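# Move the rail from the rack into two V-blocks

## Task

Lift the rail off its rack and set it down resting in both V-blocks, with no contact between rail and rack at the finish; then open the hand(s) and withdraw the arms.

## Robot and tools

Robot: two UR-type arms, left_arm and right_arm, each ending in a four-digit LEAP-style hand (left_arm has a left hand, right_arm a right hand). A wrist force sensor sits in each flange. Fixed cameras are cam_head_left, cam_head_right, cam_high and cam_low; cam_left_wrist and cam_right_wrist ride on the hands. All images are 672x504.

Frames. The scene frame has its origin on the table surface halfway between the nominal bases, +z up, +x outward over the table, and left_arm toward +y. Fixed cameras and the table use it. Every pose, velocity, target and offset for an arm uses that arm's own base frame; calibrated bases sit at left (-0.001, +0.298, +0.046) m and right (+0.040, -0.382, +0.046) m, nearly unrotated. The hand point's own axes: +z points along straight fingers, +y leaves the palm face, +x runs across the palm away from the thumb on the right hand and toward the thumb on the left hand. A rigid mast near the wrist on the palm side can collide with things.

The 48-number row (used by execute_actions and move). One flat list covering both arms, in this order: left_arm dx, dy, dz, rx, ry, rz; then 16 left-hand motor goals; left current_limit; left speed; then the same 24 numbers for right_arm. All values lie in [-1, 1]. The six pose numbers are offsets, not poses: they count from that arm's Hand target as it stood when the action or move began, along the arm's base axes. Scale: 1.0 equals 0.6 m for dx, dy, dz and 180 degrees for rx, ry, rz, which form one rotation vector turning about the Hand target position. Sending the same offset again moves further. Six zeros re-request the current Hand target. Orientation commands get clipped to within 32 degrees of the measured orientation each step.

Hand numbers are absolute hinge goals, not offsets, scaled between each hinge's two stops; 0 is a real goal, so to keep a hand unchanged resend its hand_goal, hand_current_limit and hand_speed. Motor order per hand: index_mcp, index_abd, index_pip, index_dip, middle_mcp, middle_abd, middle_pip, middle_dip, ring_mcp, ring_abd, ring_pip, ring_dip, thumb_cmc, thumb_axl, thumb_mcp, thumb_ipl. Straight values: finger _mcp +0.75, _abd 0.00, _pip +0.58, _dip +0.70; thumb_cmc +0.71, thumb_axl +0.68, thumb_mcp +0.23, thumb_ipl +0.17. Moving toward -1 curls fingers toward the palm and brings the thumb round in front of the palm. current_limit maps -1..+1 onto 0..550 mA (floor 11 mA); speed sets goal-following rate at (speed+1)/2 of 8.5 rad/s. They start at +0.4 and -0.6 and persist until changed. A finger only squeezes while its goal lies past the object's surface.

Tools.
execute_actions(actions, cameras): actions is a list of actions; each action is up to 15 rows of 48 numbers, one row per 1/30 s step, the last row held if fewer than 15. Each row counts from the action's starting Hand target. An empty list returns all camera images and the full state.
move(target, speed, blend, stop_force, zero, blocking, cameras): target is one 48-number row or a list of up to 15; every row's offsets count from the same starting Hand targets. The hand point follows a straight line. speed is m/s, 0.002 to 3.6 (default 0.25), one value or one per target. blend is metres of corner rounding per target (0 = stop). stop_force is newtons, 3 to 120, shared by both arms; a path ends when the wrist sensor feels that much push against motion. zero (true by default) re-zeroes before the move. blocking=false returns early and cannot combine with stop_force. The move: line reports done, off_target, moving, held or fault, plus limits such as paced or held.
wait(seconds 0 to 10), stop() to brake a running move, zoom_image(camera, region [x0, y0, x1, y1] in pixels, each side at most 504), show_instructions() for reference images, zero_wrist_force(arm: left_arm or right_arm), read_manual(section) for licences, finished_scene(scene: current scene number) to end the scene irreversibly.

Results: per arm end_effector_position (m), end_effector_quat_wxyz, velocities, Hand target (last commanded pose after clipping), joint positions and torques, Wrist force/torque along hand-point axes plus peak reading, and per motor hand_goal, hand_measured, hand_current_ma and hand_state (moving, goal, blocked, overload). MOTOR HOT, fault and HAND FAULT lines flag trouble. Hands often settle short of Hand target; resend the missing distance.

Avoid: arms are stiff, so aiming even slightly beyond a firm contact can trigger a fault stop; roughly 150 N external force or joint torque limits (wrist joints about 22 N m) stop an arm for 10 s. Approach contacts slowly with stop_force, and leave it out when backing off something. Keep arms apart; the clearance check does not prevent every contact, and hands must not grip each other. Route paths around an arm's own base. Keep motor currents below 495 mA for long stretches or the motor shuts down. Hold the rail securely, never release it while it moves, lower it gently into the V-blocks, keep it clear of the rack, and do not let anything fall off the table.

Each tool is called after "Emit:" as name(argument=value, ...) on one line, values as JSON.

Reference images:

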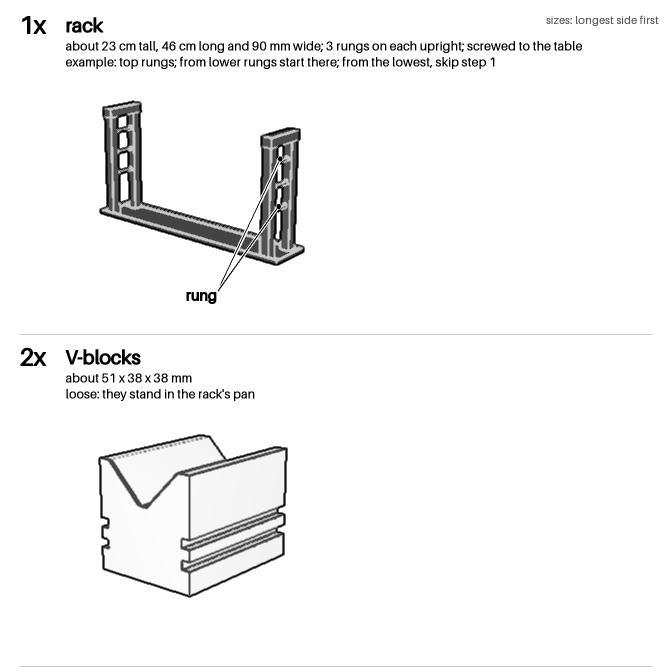

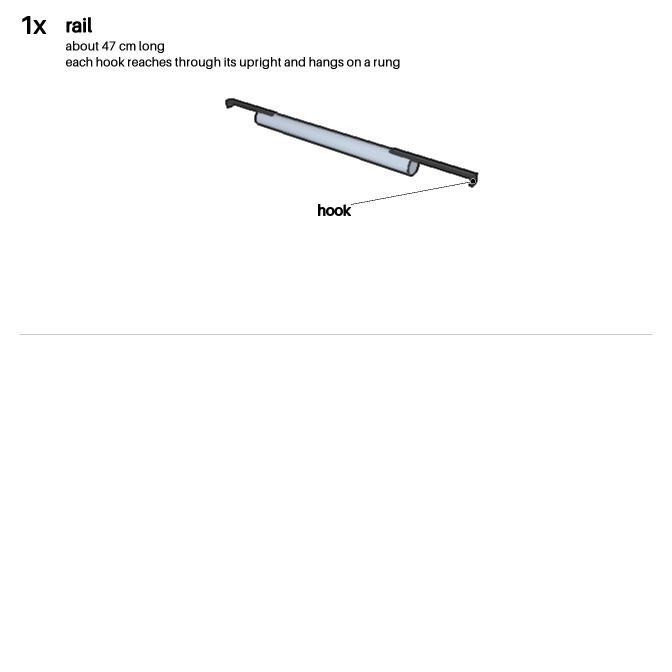

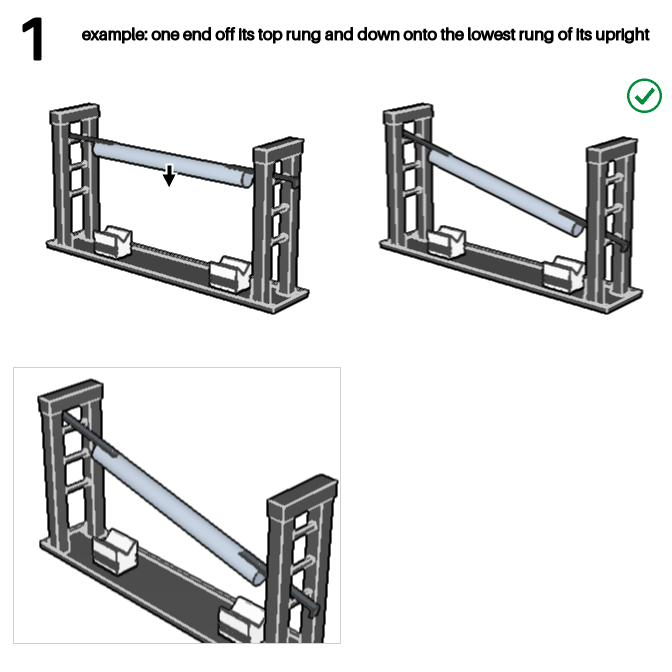

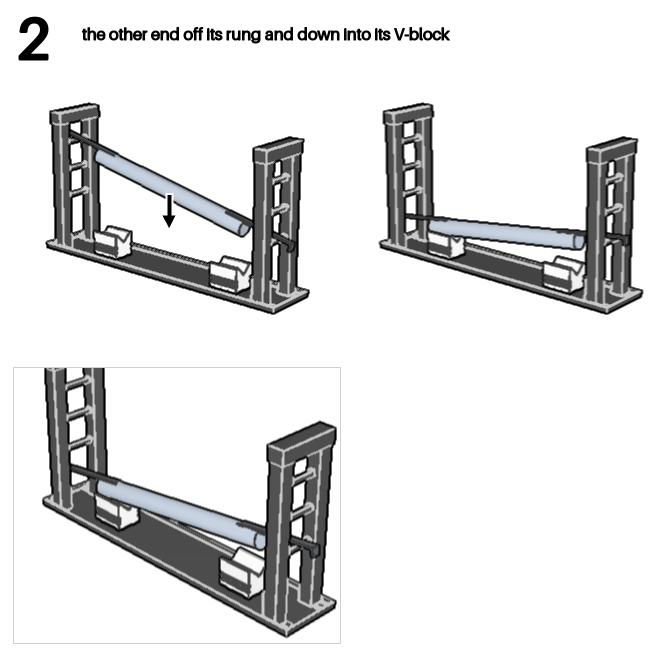

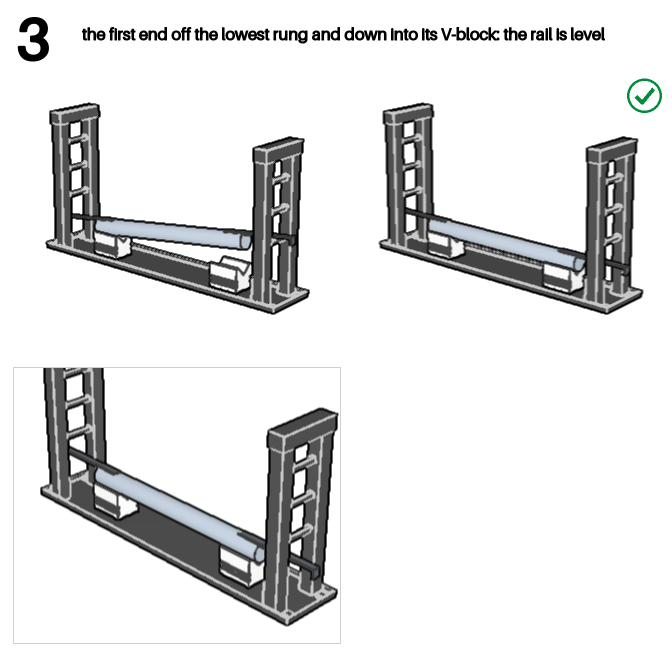

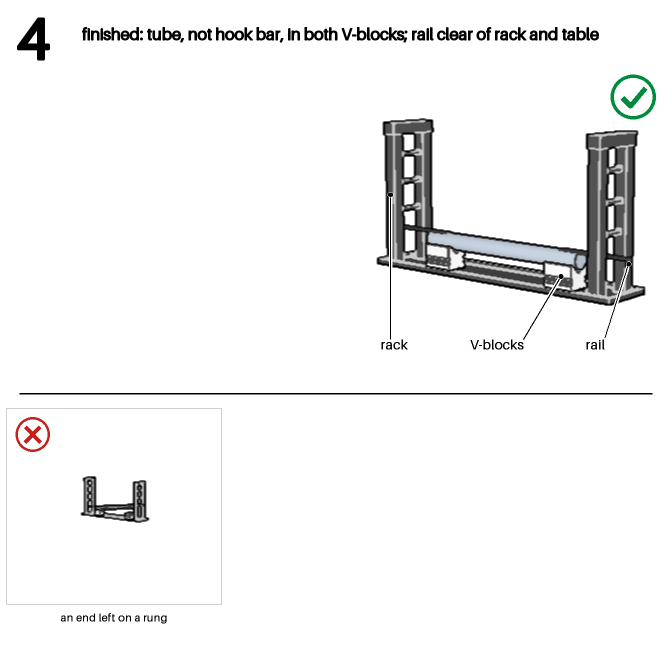

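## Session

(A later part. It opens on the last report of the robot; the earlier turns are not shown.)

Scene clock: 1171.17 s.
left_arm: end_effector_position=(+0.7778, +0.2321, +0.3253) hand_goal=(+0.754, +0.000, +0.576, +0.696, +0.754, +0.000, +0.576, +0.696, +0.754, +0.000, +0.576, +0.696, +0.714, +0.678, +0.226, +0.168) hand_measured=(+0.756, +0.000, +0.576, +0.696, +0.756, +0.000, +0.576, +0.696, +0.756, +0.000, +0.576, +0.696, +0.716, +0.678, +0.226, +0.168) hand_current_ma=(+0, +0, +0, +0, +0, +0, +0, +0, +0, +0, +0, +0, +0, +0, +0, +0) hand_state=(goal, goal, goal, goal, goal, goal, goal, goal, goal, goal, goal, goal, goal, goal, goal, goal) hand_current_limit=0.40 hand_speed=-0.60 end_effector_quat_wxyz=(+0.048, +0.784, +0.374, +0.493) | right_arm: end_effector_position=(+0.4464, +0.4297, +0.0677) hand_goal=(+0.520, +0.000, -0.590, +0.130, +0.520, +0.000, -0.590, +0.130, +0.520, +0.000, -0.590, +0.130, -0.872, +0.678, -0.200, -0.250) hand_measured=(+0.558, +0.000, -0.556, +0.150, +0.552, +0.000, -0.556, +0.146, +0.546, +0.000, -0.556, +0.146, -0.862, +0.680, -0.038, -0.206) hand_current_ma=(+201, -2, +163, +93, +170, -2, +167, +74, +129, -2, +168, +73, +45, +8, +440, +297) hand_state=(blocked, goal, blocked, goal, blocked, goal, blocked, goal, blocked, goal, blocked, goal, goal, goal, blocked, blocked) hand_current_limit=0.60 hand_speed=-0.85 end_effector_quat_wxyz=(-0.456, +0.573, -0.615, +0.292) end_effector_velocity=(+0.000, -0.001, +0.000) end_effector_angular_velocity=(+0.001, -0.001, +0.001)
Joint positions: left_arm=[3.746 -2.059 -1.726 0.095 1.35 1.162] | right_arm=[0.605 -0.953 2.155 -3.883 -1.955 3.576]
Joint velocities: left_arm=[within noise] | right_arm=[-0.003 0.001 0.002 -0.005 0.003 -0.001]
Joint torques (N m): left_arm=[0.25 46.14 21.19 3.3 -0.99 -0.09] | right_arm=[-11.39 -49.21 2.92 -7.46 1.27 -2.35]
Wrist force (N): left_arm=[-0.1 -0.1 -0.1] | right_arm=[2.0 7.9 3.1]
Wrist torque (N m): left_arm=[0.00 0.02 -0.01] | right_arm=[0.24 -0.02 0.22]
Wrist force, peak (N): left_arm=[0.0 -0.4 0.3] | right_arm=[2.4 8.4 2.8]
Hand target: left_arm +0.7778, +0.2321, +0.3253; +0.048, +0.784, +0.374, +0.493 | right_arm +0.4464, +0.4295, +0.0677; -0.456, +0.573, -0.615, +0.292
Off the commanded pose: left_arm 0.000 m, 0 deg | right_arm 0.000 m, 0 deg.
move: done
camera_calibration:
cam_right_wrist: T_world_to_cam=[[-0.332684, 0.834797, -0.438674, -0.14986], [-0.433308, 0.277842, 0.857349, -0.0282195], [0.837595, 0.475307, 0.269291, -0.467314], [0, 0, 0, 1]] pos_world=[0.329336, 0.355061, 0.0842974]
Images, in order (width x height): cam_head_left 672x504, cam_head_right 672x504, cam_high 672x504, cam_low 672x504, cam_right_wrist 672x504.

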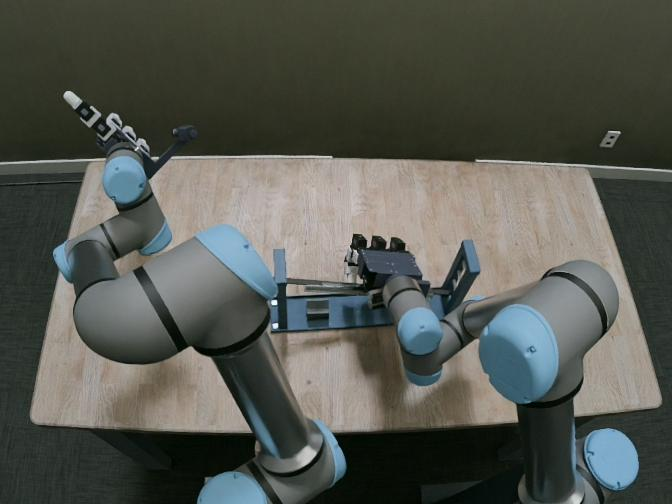

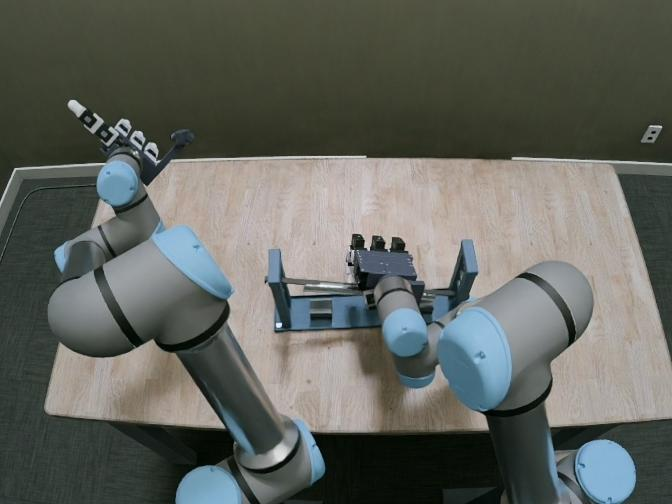

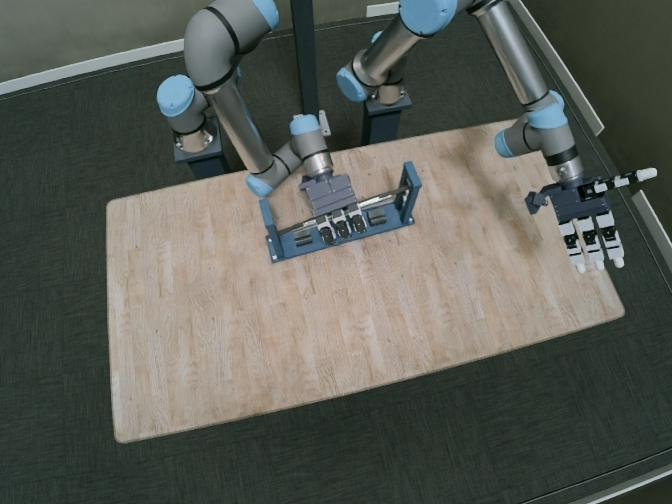

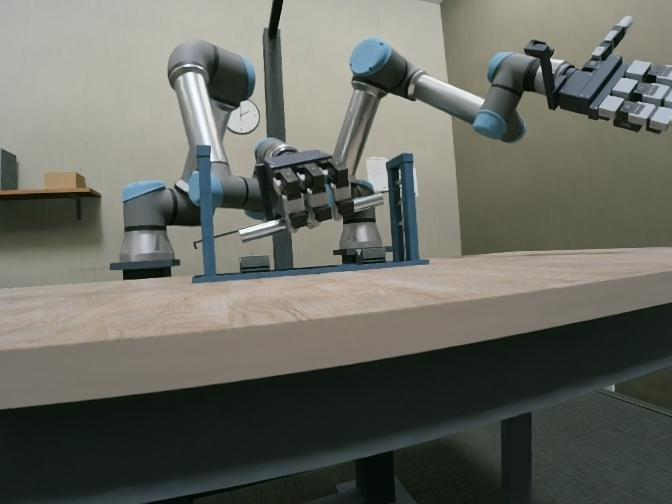

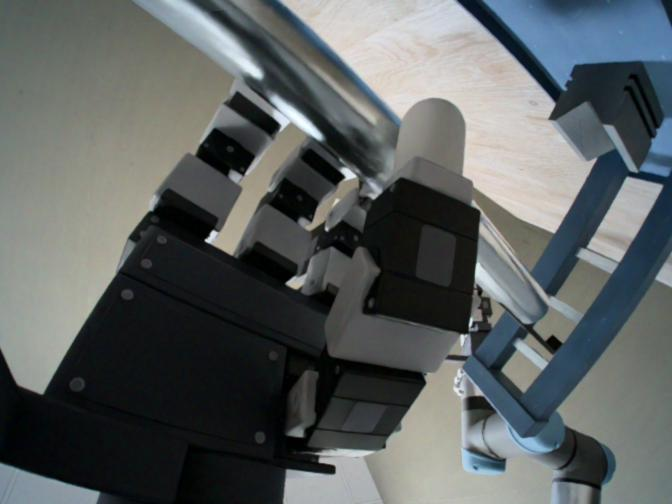

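Emit:
move(target=[[0,0,0,0,0,0, 0.754,0,0.576,0.696,0.754,0,0.576,0.696,0.754,0,0.576,0.696,0.714,0.678,0.226,0.168,0.4,-0.6, 0.0064,-0.0833,-0.0195,0,0,0, 0.52,0,-0.59,0.13,0.52,0,-0.59,0.13,0.52,0,-0.59,0.13,-0.873,0.677,-0.2,-0.25,0.6,-0.85]], speed=0.04, stop_force=8, cameras=["cam_high","cam_low","cam_right_wrist","cam_head_left","cam_head_right"])

Emit:
zoom_image(camera="cam_low", region=[180, 130, 450, 290])

Emit:
zoom_image(camera="cam_low", region=[190, 180, 310, 290])

Emit:
zoom_image(camera="cam_high", region=[380, 150, 430, 230])

Emit:
zoom_image(camera="cam_right_wrist", region=[460, 200, 640, 400])

Emit:
zoom_image(camera="cam_head_right", region=[255, 240, 325, 310])

Scene clock: 1191.77 s.
left_arm: end_effector_position=(+0.7778, +0.2321, +0.3253) hand_goal=(+0.754, +0.000, +0.576, +0.696, +0.754, +0.000, +0.576, +0.696, +0.754, +0.000, +0.576, +0.696, +0.714, +0.678, +0.226, +0.168) hand_measured=(+0.756, +0.000, +0.576, +0.696, +0.756, +0.000, +0.576, +0.696, +0.756, +0.000, +0.576, +0.696, +0.716, +0.678, +0.226, +0.168) hand_current_ma=(+0, +0, +0, +0, +0, +0, +0, +0, +0, +0, +0, +0, +0, +0, +0, +0) hand_state=(goal, goal, goal, goal, goal, goal, goal, goal, goal, goal, goal, goal, goal, goal, goal, goal) hand_current_limit=0.40 hand_speed=-0.60 end_effector_quat_wxyz=(+0.048, +0.784, +0.374, +0.493) | right_arm: end_effector_position=(+0.4503, +0.3795, +0.0560) hand_goal=(+0.520, +0.000, -0.590, +0.130, +0.520, +0.000, -0.590, +0.130, +0.520, +0.000, -0.590, +0.130, -0.872, +0.678, -0.200, -0.250) hand_measured=(+0.558, +0.000, -0.556, +0.150, +0.552, +0.000, -0.556, +0.146, +0.544, +0.000, -0.556, +0.144, -0.856, +0.684, -0.038, -0.206) hand_current_ma=(+201, -2, +166, +98, +169, -2, +167, +74, +128, -2, +168, +72, +77, +35, +440, +297) hand_state=(blocked, goal, blocked, blocked, blocked, goal, blocked, goal, blocked, goal, blocked, goal, goal, goal, blocked, blocked) hand_current_limit=0.60 hand_speed=-0.85 end_effector_quat_wxyz=(-0.456, +0.573, -0.615, +0.292)
Joint positions: left_arm=[3.746 -2.059 -1.726 0.095 1.35 1.162] | right_arm=[0.497 -0.951 2.251 -3.997 -1.858 3.526]
Joint torques (N m): left_arm=[0.58 46.24 21.92 3.42 -1.05 -0.25] | right_arm=[-12.59 -22.96 5.71 -6.93 0.76 -3.1]
Wrist force (N): left_arm=[0.0 0.0 0.1] | right_arm=[-3.0 7.6 3.9]
Wrist torque (N m): left_arm=[-0.01 0.01 0.00] | right_arm=[0.25 -0.08 0.29]
Wrist force, peak (N): left_arm=[-0.1 -0.4 -0.1] | right_arm=[-3.3 7.8 3.8]
Hand target: left_arm +0.7778, +0.2321, +0.3253; +0.048, +0.784, +0.374, +0.493 | right_arm +0.4503, +0.3795, +0.0560; -0.456, +0.573, -0.615, +0.292
Off the commanded pose: left_arm 0.000 m, 0 deg | right_arm 0.000 m, 0 deg.
move: done
camera_calibration:
cam_right_wrist: T_world_to_cam=[[-0.332721, 0.83482, -0.438602, -0.111821], [-0.433281, 0.277772, 0.857386, -0.00258489], [0.837595, 0.475308, 0.269291, -0.443486], [0, 0, 0, 1]] pos_world=[0.333136, 0.304861, 0.0725978]
Images, in order (width x height): cam_head_left 672x504, cam_head_right 672x504, cam_high 672x504, cam_low 672x504, cam_right_wrist 672x504.

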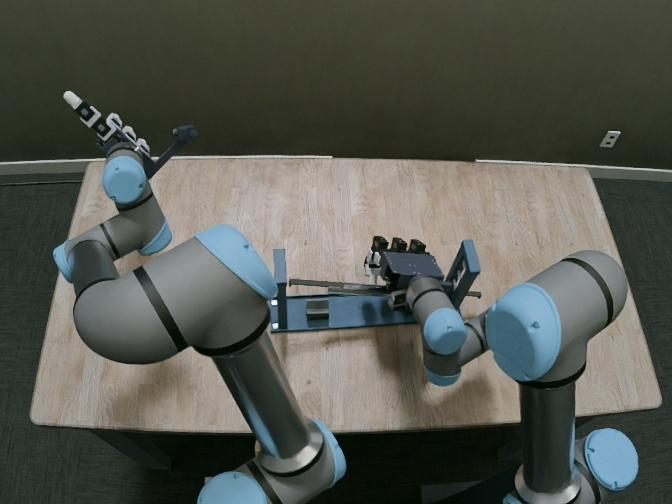

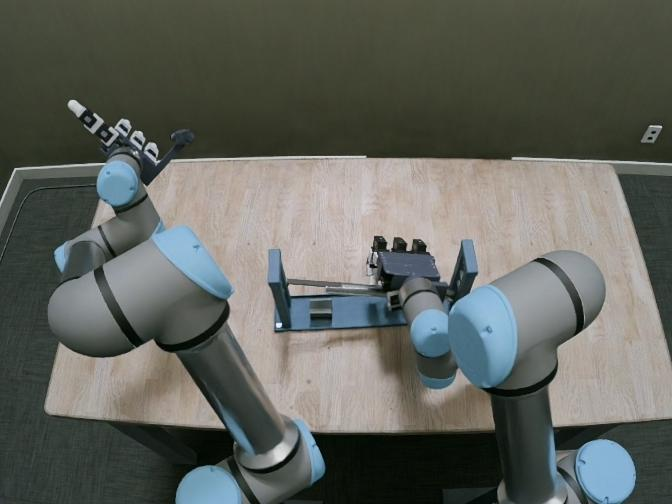

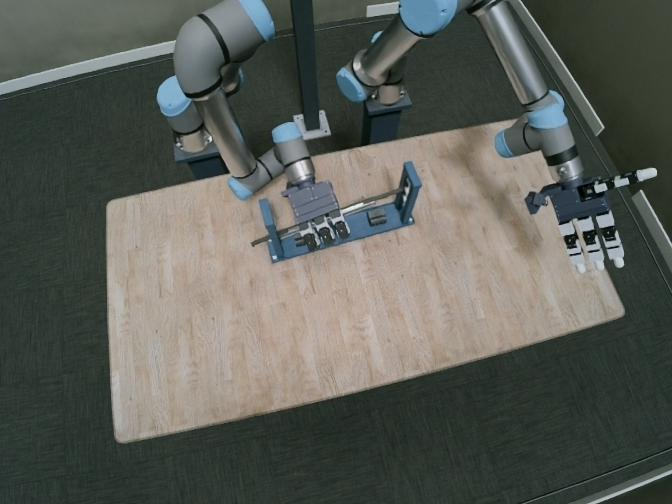

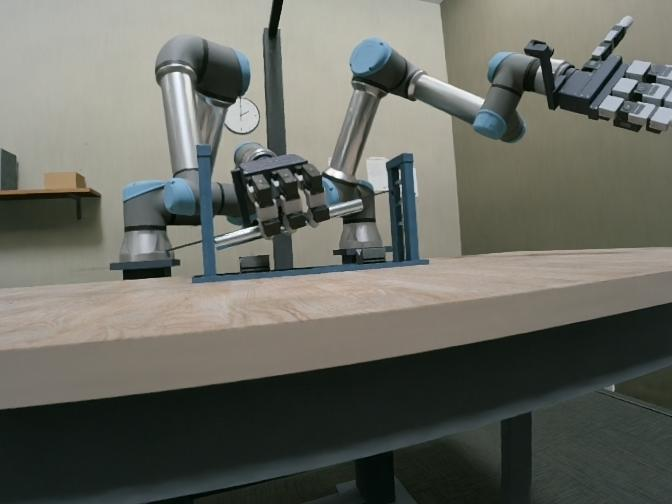

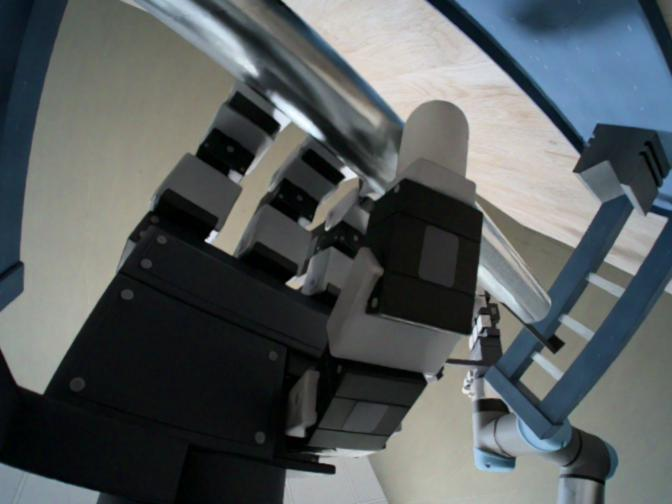

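Scaled by 1.867 from the camera's 672x504 image, which has a finer 960x720 frame.

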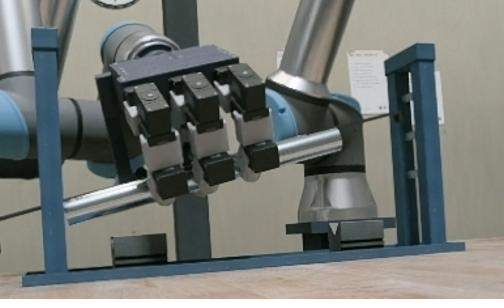

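Scaled by 4.200 from the camera's 672x504 image, which has a finer 960x720 frame.

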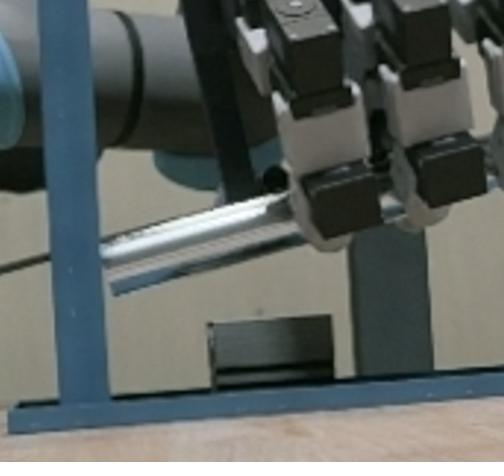

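Scaled by 6.300 from the camera's 672x504 image, which has a finer 960x720 frame.

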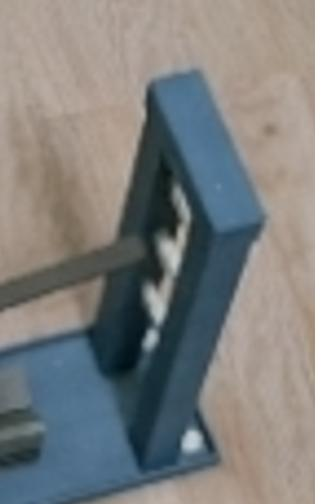

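Scaled by 2.520 from the camera's 672x504 image, which has a finer 960x720 frame.

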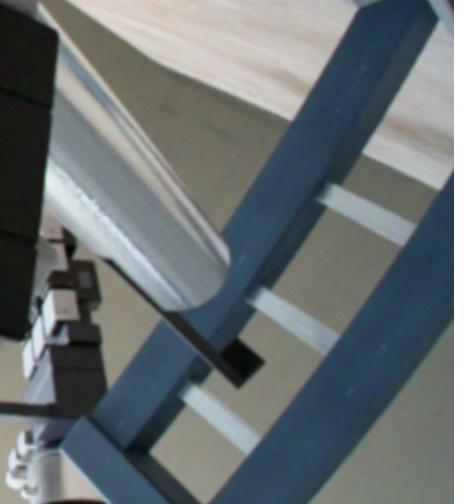

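Scaled by 7.200 from the camera's 672x504 image, which has a finer 960x720 frame.

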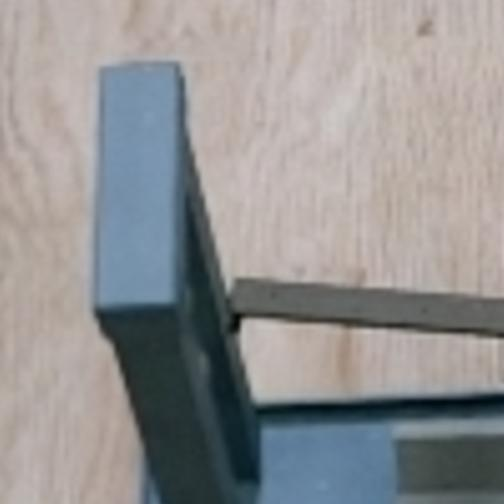

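Emit:
zoom_image(camera="cam_high", region=[240, 180, 330, 270])

Emit:
zoom_image(camera="cam_head_left", region=[400, 240, 500, 320])

Emit:
zoom_image(camera="cam_low", region=[160, 190, 250, 280])

Scaled by 5.600 from the camera's 672x504 image, which has a finer 960x720 frame.

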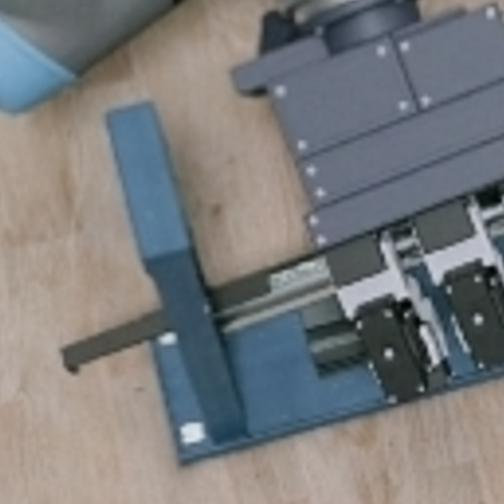

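Scaled by 5.040 from the camera's 672x504 image, which has a finer 960x720 frame.

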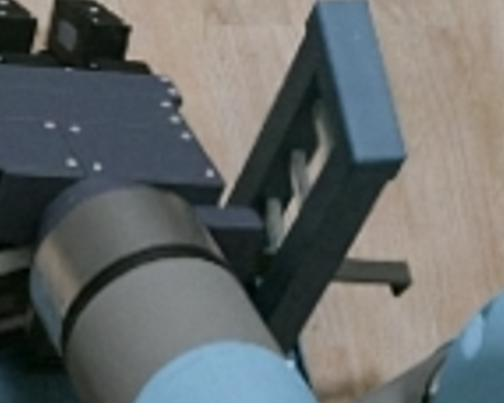

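Scaled by 5.600 from the camera's 672x504 image, which has a finer 960x720 frame.

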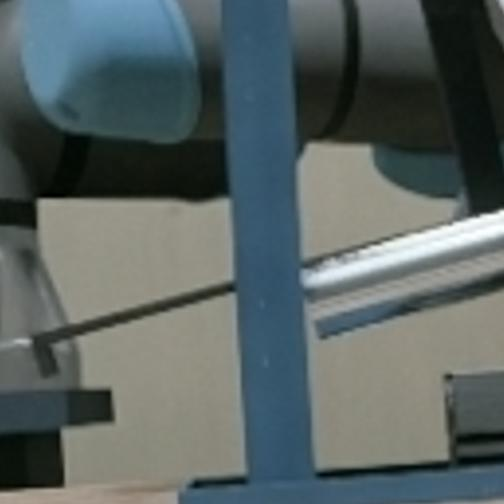

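Emit:
move(target=[[0,0,0,0,0,0, 0.754,0,0.576,0.696,0.754,0,0.576,0.696,0.754,0,0.576,0.696,0.714,0.678,0.226,0.168,0.4,-0.6, -0.0005,0.0083,0.002,0,0,0, 0.52,0,-0.59,0.13,0.52,0,-0.59,0.13,0.52,0,-0.59,0.13,-0.873,0.677,-0.2,-0.25,0.6,-0.85],[0,0,0,0,0,0, 0.754,0,0.576,0.696,0.754,0,0.576,0.696,0.754,0,0.576,0.696,0.714,0.678,0.226,0.168,0.4,-0.6, -0.0055,0.008,0.002,0,0,0, 0.52,0,-0.59,0.13,0.52,0,-0.59,0.13,0.52,0,-0.59,0.13,-0.873,0.677,-0.2,-0.25,0.6,-0.85]], speed=0.02)

Emit:
move(target=[[0,0,0,0,0,0, 0.754,0,0.576,0.696,0.754,0,0.576,0.696,0.754,0,0.576,0.696,0.714,0.678,0.226,0.168,0.4,-0.6, 0.0011,-0.0143,-0.0033,0,0,0, 0.52,0,-0.59,0.13,0.52,0,-0.59,0.13,0.52,0,-0.59,0.13,-0.873,0.677,-0.2,-0.25,0.6,-0.85]], speed=0.015, stop_force=4, cameras=["cam_high","cam_low","cam_right_wrist","cam_head_left"])

Emit:
zoom_image(camera="cam_low", region=[160, 190, 250, 280])

Scene clock: 1323.43 s.
left_arm: end_effector_position=(+0.7778, +0.2321, +0.3253) hand_goal=(+0.754, +0.000, +0.576, +0.696, +0.754, +0.000, +0.576, +0.696, +0.754, +0.000, +0.576, +0.696, +0.714, +0.678, +0.226, +0.168) hand_measured=(+0.756, +0.000, +0.576, +0.696, +0.756, +0.000, +0.576, +0.696, +0.756, +0.000, +0.576, +0.696, +0.716, +0.678, +0.226, +0.168) hand_current_ma=(+0, +0, +0, +0, +0, +0, +0, +0, +0, +0, +0, +0, +0, +0, +0, +0) hand_state=(goal, goal, goal, goal, goal, goal, goal, goal, goal, goal, goal, goal, goal, goal, goal, goal) hand_current_limit=0.40 hand_speed=-0.60 end_effector_quat_wxyz=(+0.048, +0.784, +0.374, +0.493) | right_arm: end_effector_position=(+0.4472, +0.3843, +0.0572) hand_goal=(+0.520, +0.000, -0.590, +0.130, +0.520, +0.000, -0.590, +0.130, +0.520, +0.000, -0.590, +0.130, -0.872, +0.678, -0.200, -0.250) hand_measured=(+0.558, +0.000, -0.556, +0.150, +0.552, +0.000, -0.556, +0.146, +0.542, +0.000, -0.556, +0.144, -0.856, +0.684, -0.038, -0.206) hand_current_ma=(+201, -2, +166, +98, +168, -2, +167, +74, +119, -2, +168, +72, +77, +34, +440, +297) hand_state=(blocked, goal, blocked, blocked, blocked, goal, blocked, goal, blocked, goal, blocked, goal, goal, goal, blocked, blocked) hand_current_limit=0.60 hand_speed=-0.85 end_effector_quat_wxyz=(-0.456, +0.573, -0.615, +0.292)
Joint positions: left_arm=[3.746 -2.059 -1.726 0.095 1.35 1.162] | right_arm=[0.511 -0.954 2.248 -3.989 -1.871 3.533]
Joint torques (N m): left_arm=[0.24 46.44 20.59 3.42 -1.12 -0.12] | right_arm=[11.97 -47.31 5 -7.2 -1.63 1.39]
Wrist force (N): left_arm=[0.0 0.0 0.0] | right_arm=[1.7 7.6 2.7]
Wrist torque (N m): left_arm=[0.00 0.00 0.00] | right_arm=[0.26 -0.02 0.26]
Wrist force, peak (N): left_arm=[-0.2 -0.4 0.0] | right_arm=[-3.9 7.9 3.6]
Hand target: left_arm +0.7778, +0.2321, +0.3253; +0.048, +0.784, +0.374, +0.493 | right_arm +0.4470, +0.3843, +0.0572; -0.456, +0.573, -0.615, +0.292
Off the commanded pose: left_arm 0.000 m, 0 deg | right_arm 0.000 m, 0 deg.
move: done

Scene clock: 1325.07 s.
left_arm: end_effector_position=(+0.7778, +0.2321, +0.3253) hand_goal=(+0.754, +0.000, +0.576, +0.696, +0.754, +0.000, +0.576, +0.696, +0.754, +0.000, +0.576, +0.696, +0.714, +0.678, +0.226, +0.168) hand_measured=(+0.756, +0.000, +0.576, +0.696, +0.756, +0.000, +0.576, +0.696, +0.756, +0.000, +0.576, +0.696, +0.716, +0.678, +0.226, +0.168) hand_current_ma=(+0, +0, +0, +0, +0, +0, +0, +0, +0, +0, +0, +0, +0, +0, +0, +0) hand_state=(goal, goal, goal, goal, goal, goal, goal, goal, goal, goal, goal, goal, goal, goal, goal, goal) hand_current_limit=0.40 hand_speed=-0.60 end_effector_quat_wxyz=(+0.048, +0.784, +0.374, +0.493) | right_arm: end_effector_position=(+0.4473, +0.3805, +0.0564) hand_goal=(+0.520, +0.000, -0.590, +0.130, +0.520, +0.000, -0.590, +0.130, +0.520, +0.000, -0.590, +0.130, -0.872, +0.678, -0.200, -0.250) hand_measured=(+0.558, +0.000, -0.554, +0.152, +0.552, +0.000, -0.556, +0.146, +0.542, +0.000, -0.556, +0.144, -0.854, +0.686, -0.038, -0.206) hand_current_ma=(+201, -2, +171, +105, +168, -2, +167, +74, +119, -2, +168, +71, +92, +45, +440, +297) hand_state=(blocked, goal, blocked, blocked, blocked, goal, blocked, goal, blocked, goal, blocked, goal, goal, goal, blocked, blocked) hand_current_limit=0.60 hand_speed=-0.85 end_effector_quat_wxyz=(-0.457, +0.573, -0.615, +0.292)
Joint positions: left_arm=[3.746 -2.059 -1.726 0.095 1.35 1.162] | right_arm=[0.503 -0.954 2.255 -3.998 -1.863 3.529]
Joint torques (N m): left_arm=[0.12 46.01 21.56 3.58 -0.99 -0.05] | right_arm=[10.15 -45.49 -24.73 -1.51 -2.02 1.45]
Wrist force (N): left_arm=[-0.1 -0.2 0.1] | right_arm=[0.5 7.8 2.8]
Wrist torque (N m): left_arm=[-0.03 0.02 0.00] | right_arm=[0.29 -0.02 0.26]
Wrist force, peak (N): left_arm=[-0.3 -0.2 0.1] | right_arm=[-3.6 7.8 3.4]
Hand target: left_arm +0.7778, +0.2321, +0.3253; +0.048, +0.784, +0.374, +0.493 | right_arm +0.4473, +0.3805, +0.0564; -0.457, +0.573, -0.615, +0.292 (not the last commanded pose)
Off the commanded pose: left_arm 0.000 m, 0 deg | right_arm 0.005 m, 0 deg.
move: contact (right_arm)
camera_calibration:
cam_right_wrist: T_world_to_cam=[[-0.33267, 0.834876, -0.438536, -0.113517], [-0.433407, 0.277649, 0.857362, -0.0044245], [0.837549, 0.475283, 0.269476, -0.441546], [0, 0, 0, 1]] pos_world=[0.330135, 0.30586, 0.0729981]
Images, in order (width x height): cam_head_left 672x504, cam_high 672x504, cam_low 672x504, cam_right_wrist 672x504.

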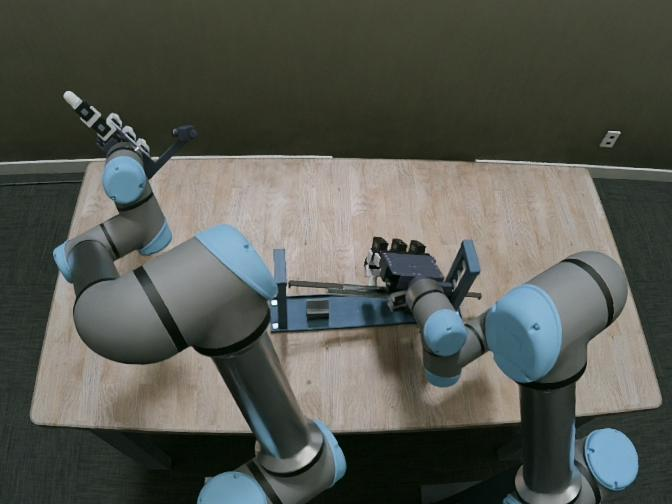

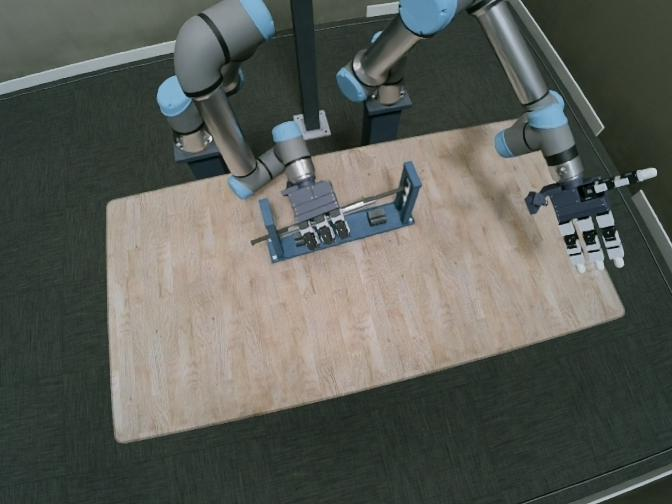

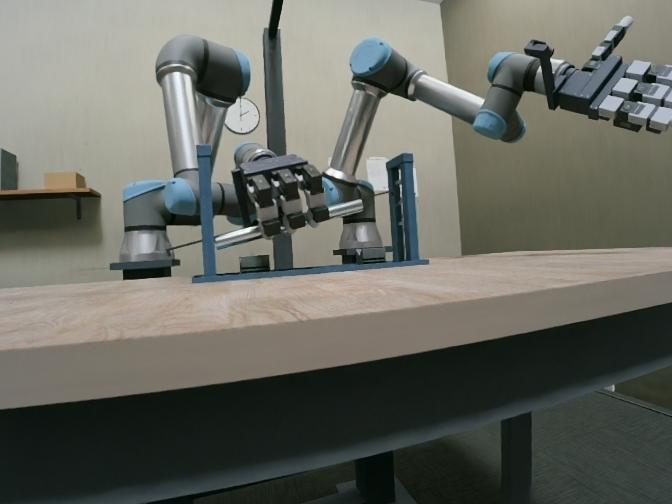

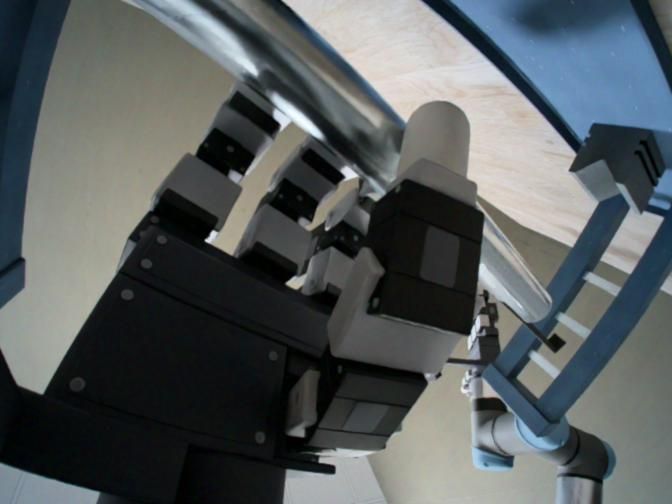

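Scaled by 5.600 from the camera's 672x504 image, which has a finer 960x720 frame.

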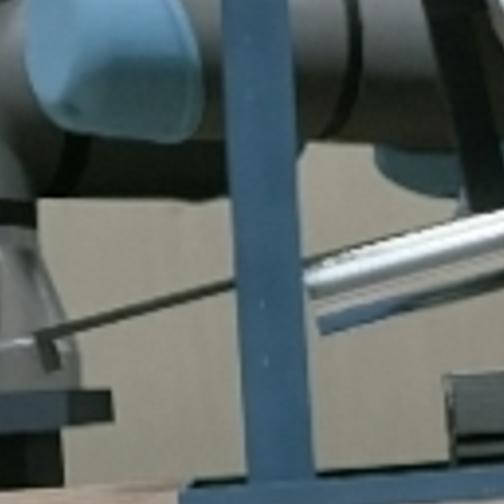

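Emit:
move(target=[[0,0,0,0,0,0, 0.754,0,0.576,0.696,0.754,0,0.576,0.696,0.754,0,0.576,0.696,0.714,0.678,0.226,0.168,0.4,-0.6, -0.0005,0.0083,0.002,0,0,0, 0.52,0,-0.59,0.13,0.52,0,-0.59,0.13,0.52,0,-0.59,0.13,-0.873,0.677,-0.2,-0.25,0.6,-0.85],[0,0,0,0,0,0, 0.754,0,0.576,0.696,0.754,0,0.576,0.696,0.754,0,0.576,0.696,0.714,0.678,0.226,0.168,0.4,-0.6, 0.0112,0.0091,0.002,0,0,0, 0.52,0,-0.59,0.13,0.52,0,-0.59,0.13,0.52,0,-0.59,0.13,-0.873,0.677,-0.2,-0.25,0.6,-0.85]], speed=0.02)

Emit:
move(target=[[0,0,0,0,0,0, 0.754,0,0.576,0.696,0.754,0,0.576,0.696,0.754,0,0.576,0.696,0.714,0.678,0.226,0.168,0.4,-0.6, 0.0011,-0.0183,-0.0043,0,0,0, 0.52,0,-0.59,0.13,0.52,0,-0.59,0.13,0.52,0,-0.59,0.13,-0.873,0.677,-0.2,-0.25,0.6,-0.85]], speed=0.015, stop_force=4, cameras=["cam_low"])

Emit:
zoom_image(camera="cam_low", region=[160, 190, 250, 280])

Scene clock: 1384.10 s.
left_arm: end_effector_position=(+0.7778, +0.2321, +0.3253) hand_goal=(+0.754, +0.000, +0.576, +0.696, +0.754, +0.000, +0.576, +0.696, +0.754, +0.000, +0.576, +0.696, +0.714, +0.678, +0.226, +0.168) hand_measured=(+0.756, +0.000, +0.576, +0.696, +0.756, +0.000, +0.576, +0.696, +0.756, +0.000, +0.576, +0.696, +0.716, +0.678, +0.226, +0.168) hand_current_ma=(+0, +0, +0, +0, +0, +0, +0, +0, +0, +0, +0, +0, +0, +0, +0, +0) hand_state=(goal, goal, goal, goal, goal, goal, goal, goal, goal, goal, goal, goal, goal, goal, goal, goal) hand_current_limit=0.40 hand_speed=-0.60 end_effector_quat_wxyz=(+0.048, +0.784, +0.374, +0.493) | right_arm: end_effector_position=(+0.4538, +0.3860, +0.0576) hand_goal=(+0.520, +0.000, -0.590, +0.130, +0.520, +0.000, -0.590, +0.130, +0.520, +0.000, -0.590, +0.130, -0.872, +0.678, -0.200, -0.250) hand_measured=(+0.558, +0.000, -0.554, +0.152, +0.552, +0.000, -0.556, +0.146, +0.540, +0.000, -0.556, +0.142, -0.852, +0.686, -0.038, -0.206) hand_current_ma=(+201, -2, +171, +105, +163, -2, +167, +74, +105, -2, +168, +62, +94, +46, +440, +297) hand_state=(blocked, goal, blocked, blocked, blocked, goal, blocked, goal, blocked, goal, blocked, goal, goal, goal, blocked, blocked) hand_current_limit=0.60 hand_speed=-0.85 end_effector_quat_wxyz=(-0.457, +0.573, -0.615, +0.292)
Joint positions: left_arm=[3.746 -2.059 -1.726 0.095 1.35 1.162] | right_arm=[0.507 -0.95 2.231 -3.978 -1.866 3.53]
Joint torques (N m): left_arm=[-0.09 46 21.51 3.61 -0.96 -0.04] | right_arm=[-10.56 -24.46 -23.52 -1.36 1.41 -1.91]
Wrist force (N): left_arm=[0.0 -0.2 -0.1] | right_arm=[1.6 7.6 2.6]
Wrist torque (N m): left_arm=[-0.02 0.00 0.00] | right_arm=[0.27 -0.02 0.25]
Wrist force, peak (N): left_arm=[0.1 -0.4 -0.1] | right_arm=[-0.4 8.4 3.1]
Hand target: left_arm +0.7778, +0.2321, +0.3253; +0.048, +0.784, +0.374, +0.493 | right_arm +0.4540, +0.3860, +0.0576; -0.457, +0.573, -0.615, +0.292
Off the commanded pose: left_arm 0.000 m, 0 deg | right_arm 0.000 m, 0 deg.
move: done

Scene clock: 1385.87 s.
left_arm: end_effector_position=(+0.7778, +0.2321, +0.3253) hand_goal=(+0.754, +0.000, +0.576, +0.696, +0.754, +0.000, +0.576, +0.696, +0.754, +0.000, +0.576, +0.696, +0.714, +0.678, +0.226, +0.168) hand_measured=(+0.756, +0.000, +0.576, +0.696, +0.756, +0.000, +0.576, +0.696, +0.756, +0.000, +0.576, +0.696, +0.716, +0.678, +0.226, +0.168) hand_current_ma=(+0, +0, +0, +0, +0, +0, +0, +0, +0, +0, +0, +0, +0, +0, +0, +0) hand_state=(goal, goal, goal, goal, goal, goal, goal, goal, goal, goal, goal, goal, goal, goal, goal, goal) hand_current_limit=0.40 hand_speed=-0.60 end_effector_quat_wxyz=(+0.048, +0.784, +0.374, +0.493) | right_arm: end_effector_position=(+0.4547, +0.3750, +0.0551) hand_goal=(+0.520, +0.000, -0.590, +0.130, +0.520, +0.000, -0.590, +0.130, +0.520, +0.000, -0.590, +0.130, -0.872, +0.678, -0.200, -0.250) hand_measured=(+0.558, +0.000, -0.554, +0.152, +0.552, +0.000, -0.556, +0.146, +0.540, +0.000, -0.556, +0.142, -0.852, +0.686, -0.038, -0.206) hand_current_ma=(+201, -2, +171, +105, +163, -2, +167, +74, +105, -2, +168, +62, +94, +46, +440, +297) hand_state=(blocked, goal, blocked, blocked, blocked, goal, blocked, goal, blocked, goal, blocked, goal, goal, goal, blocked, blocked) hand_current_limit=0.60 hand_speed=-0.85 end_effector_quat_wxyz=(-0.457, +0.573, -0.615, +0.292)
Joint positions: left_arm=[3.746 -2.059 -1.726 0.095 1.35 1.162] | right_arm=[0.481 -0.948 2.251 -4.002 -1.844 3.519]
Joint torques (N m): left_arm=[0.83 46.11 22.07 3.52 -1.04 -0.11] | right_arm=[-10.66 -23.91 4.77 -7.38 1.73 -2.46]
Wrist force (N): left_arm=[0.1 -0.1 0.0] | right_arm=[1.6 7.5 2.9]
Wrist torque (N m): left_arm=[-0.01 -0.01 0.01] | right_arm=[0.24 -0.02 0.21]
Wrist force, peak (N): left_arm=[-0.2 -0.2 0.0] | right_arm=[2.0 8.0 3.0]
Hand target: left_arm +0.7778, +0.2321, +0.3253; +0.048, +0.784, +0.374, +0.493 | right_arm +0.4547, +0.3750, +0.0551; -0.457, +0.573, -0.615, +0.292
Off the commanded pose: left_arm 0.000 m, 0 deg | right_arm 0.000 m, 0 deg.
move: done
Images, in order (width x height): cam_low 672x504.

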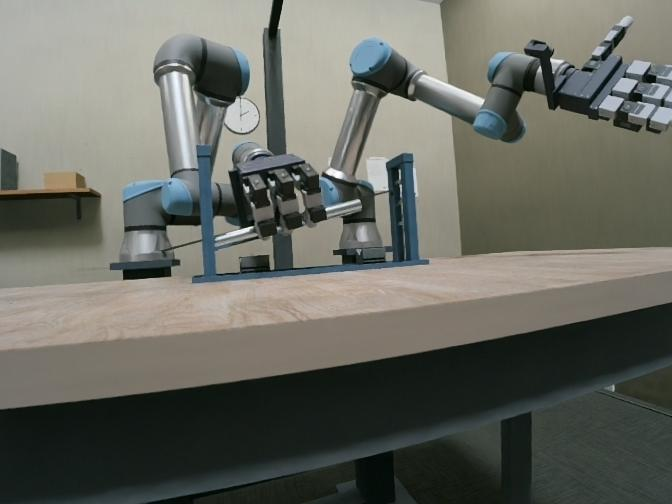

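Scaled by 5.600 from the camera's 672x504 image, which has a finer 960x720 frame.

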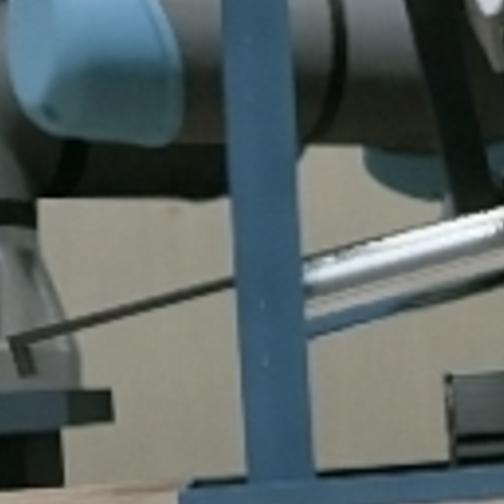

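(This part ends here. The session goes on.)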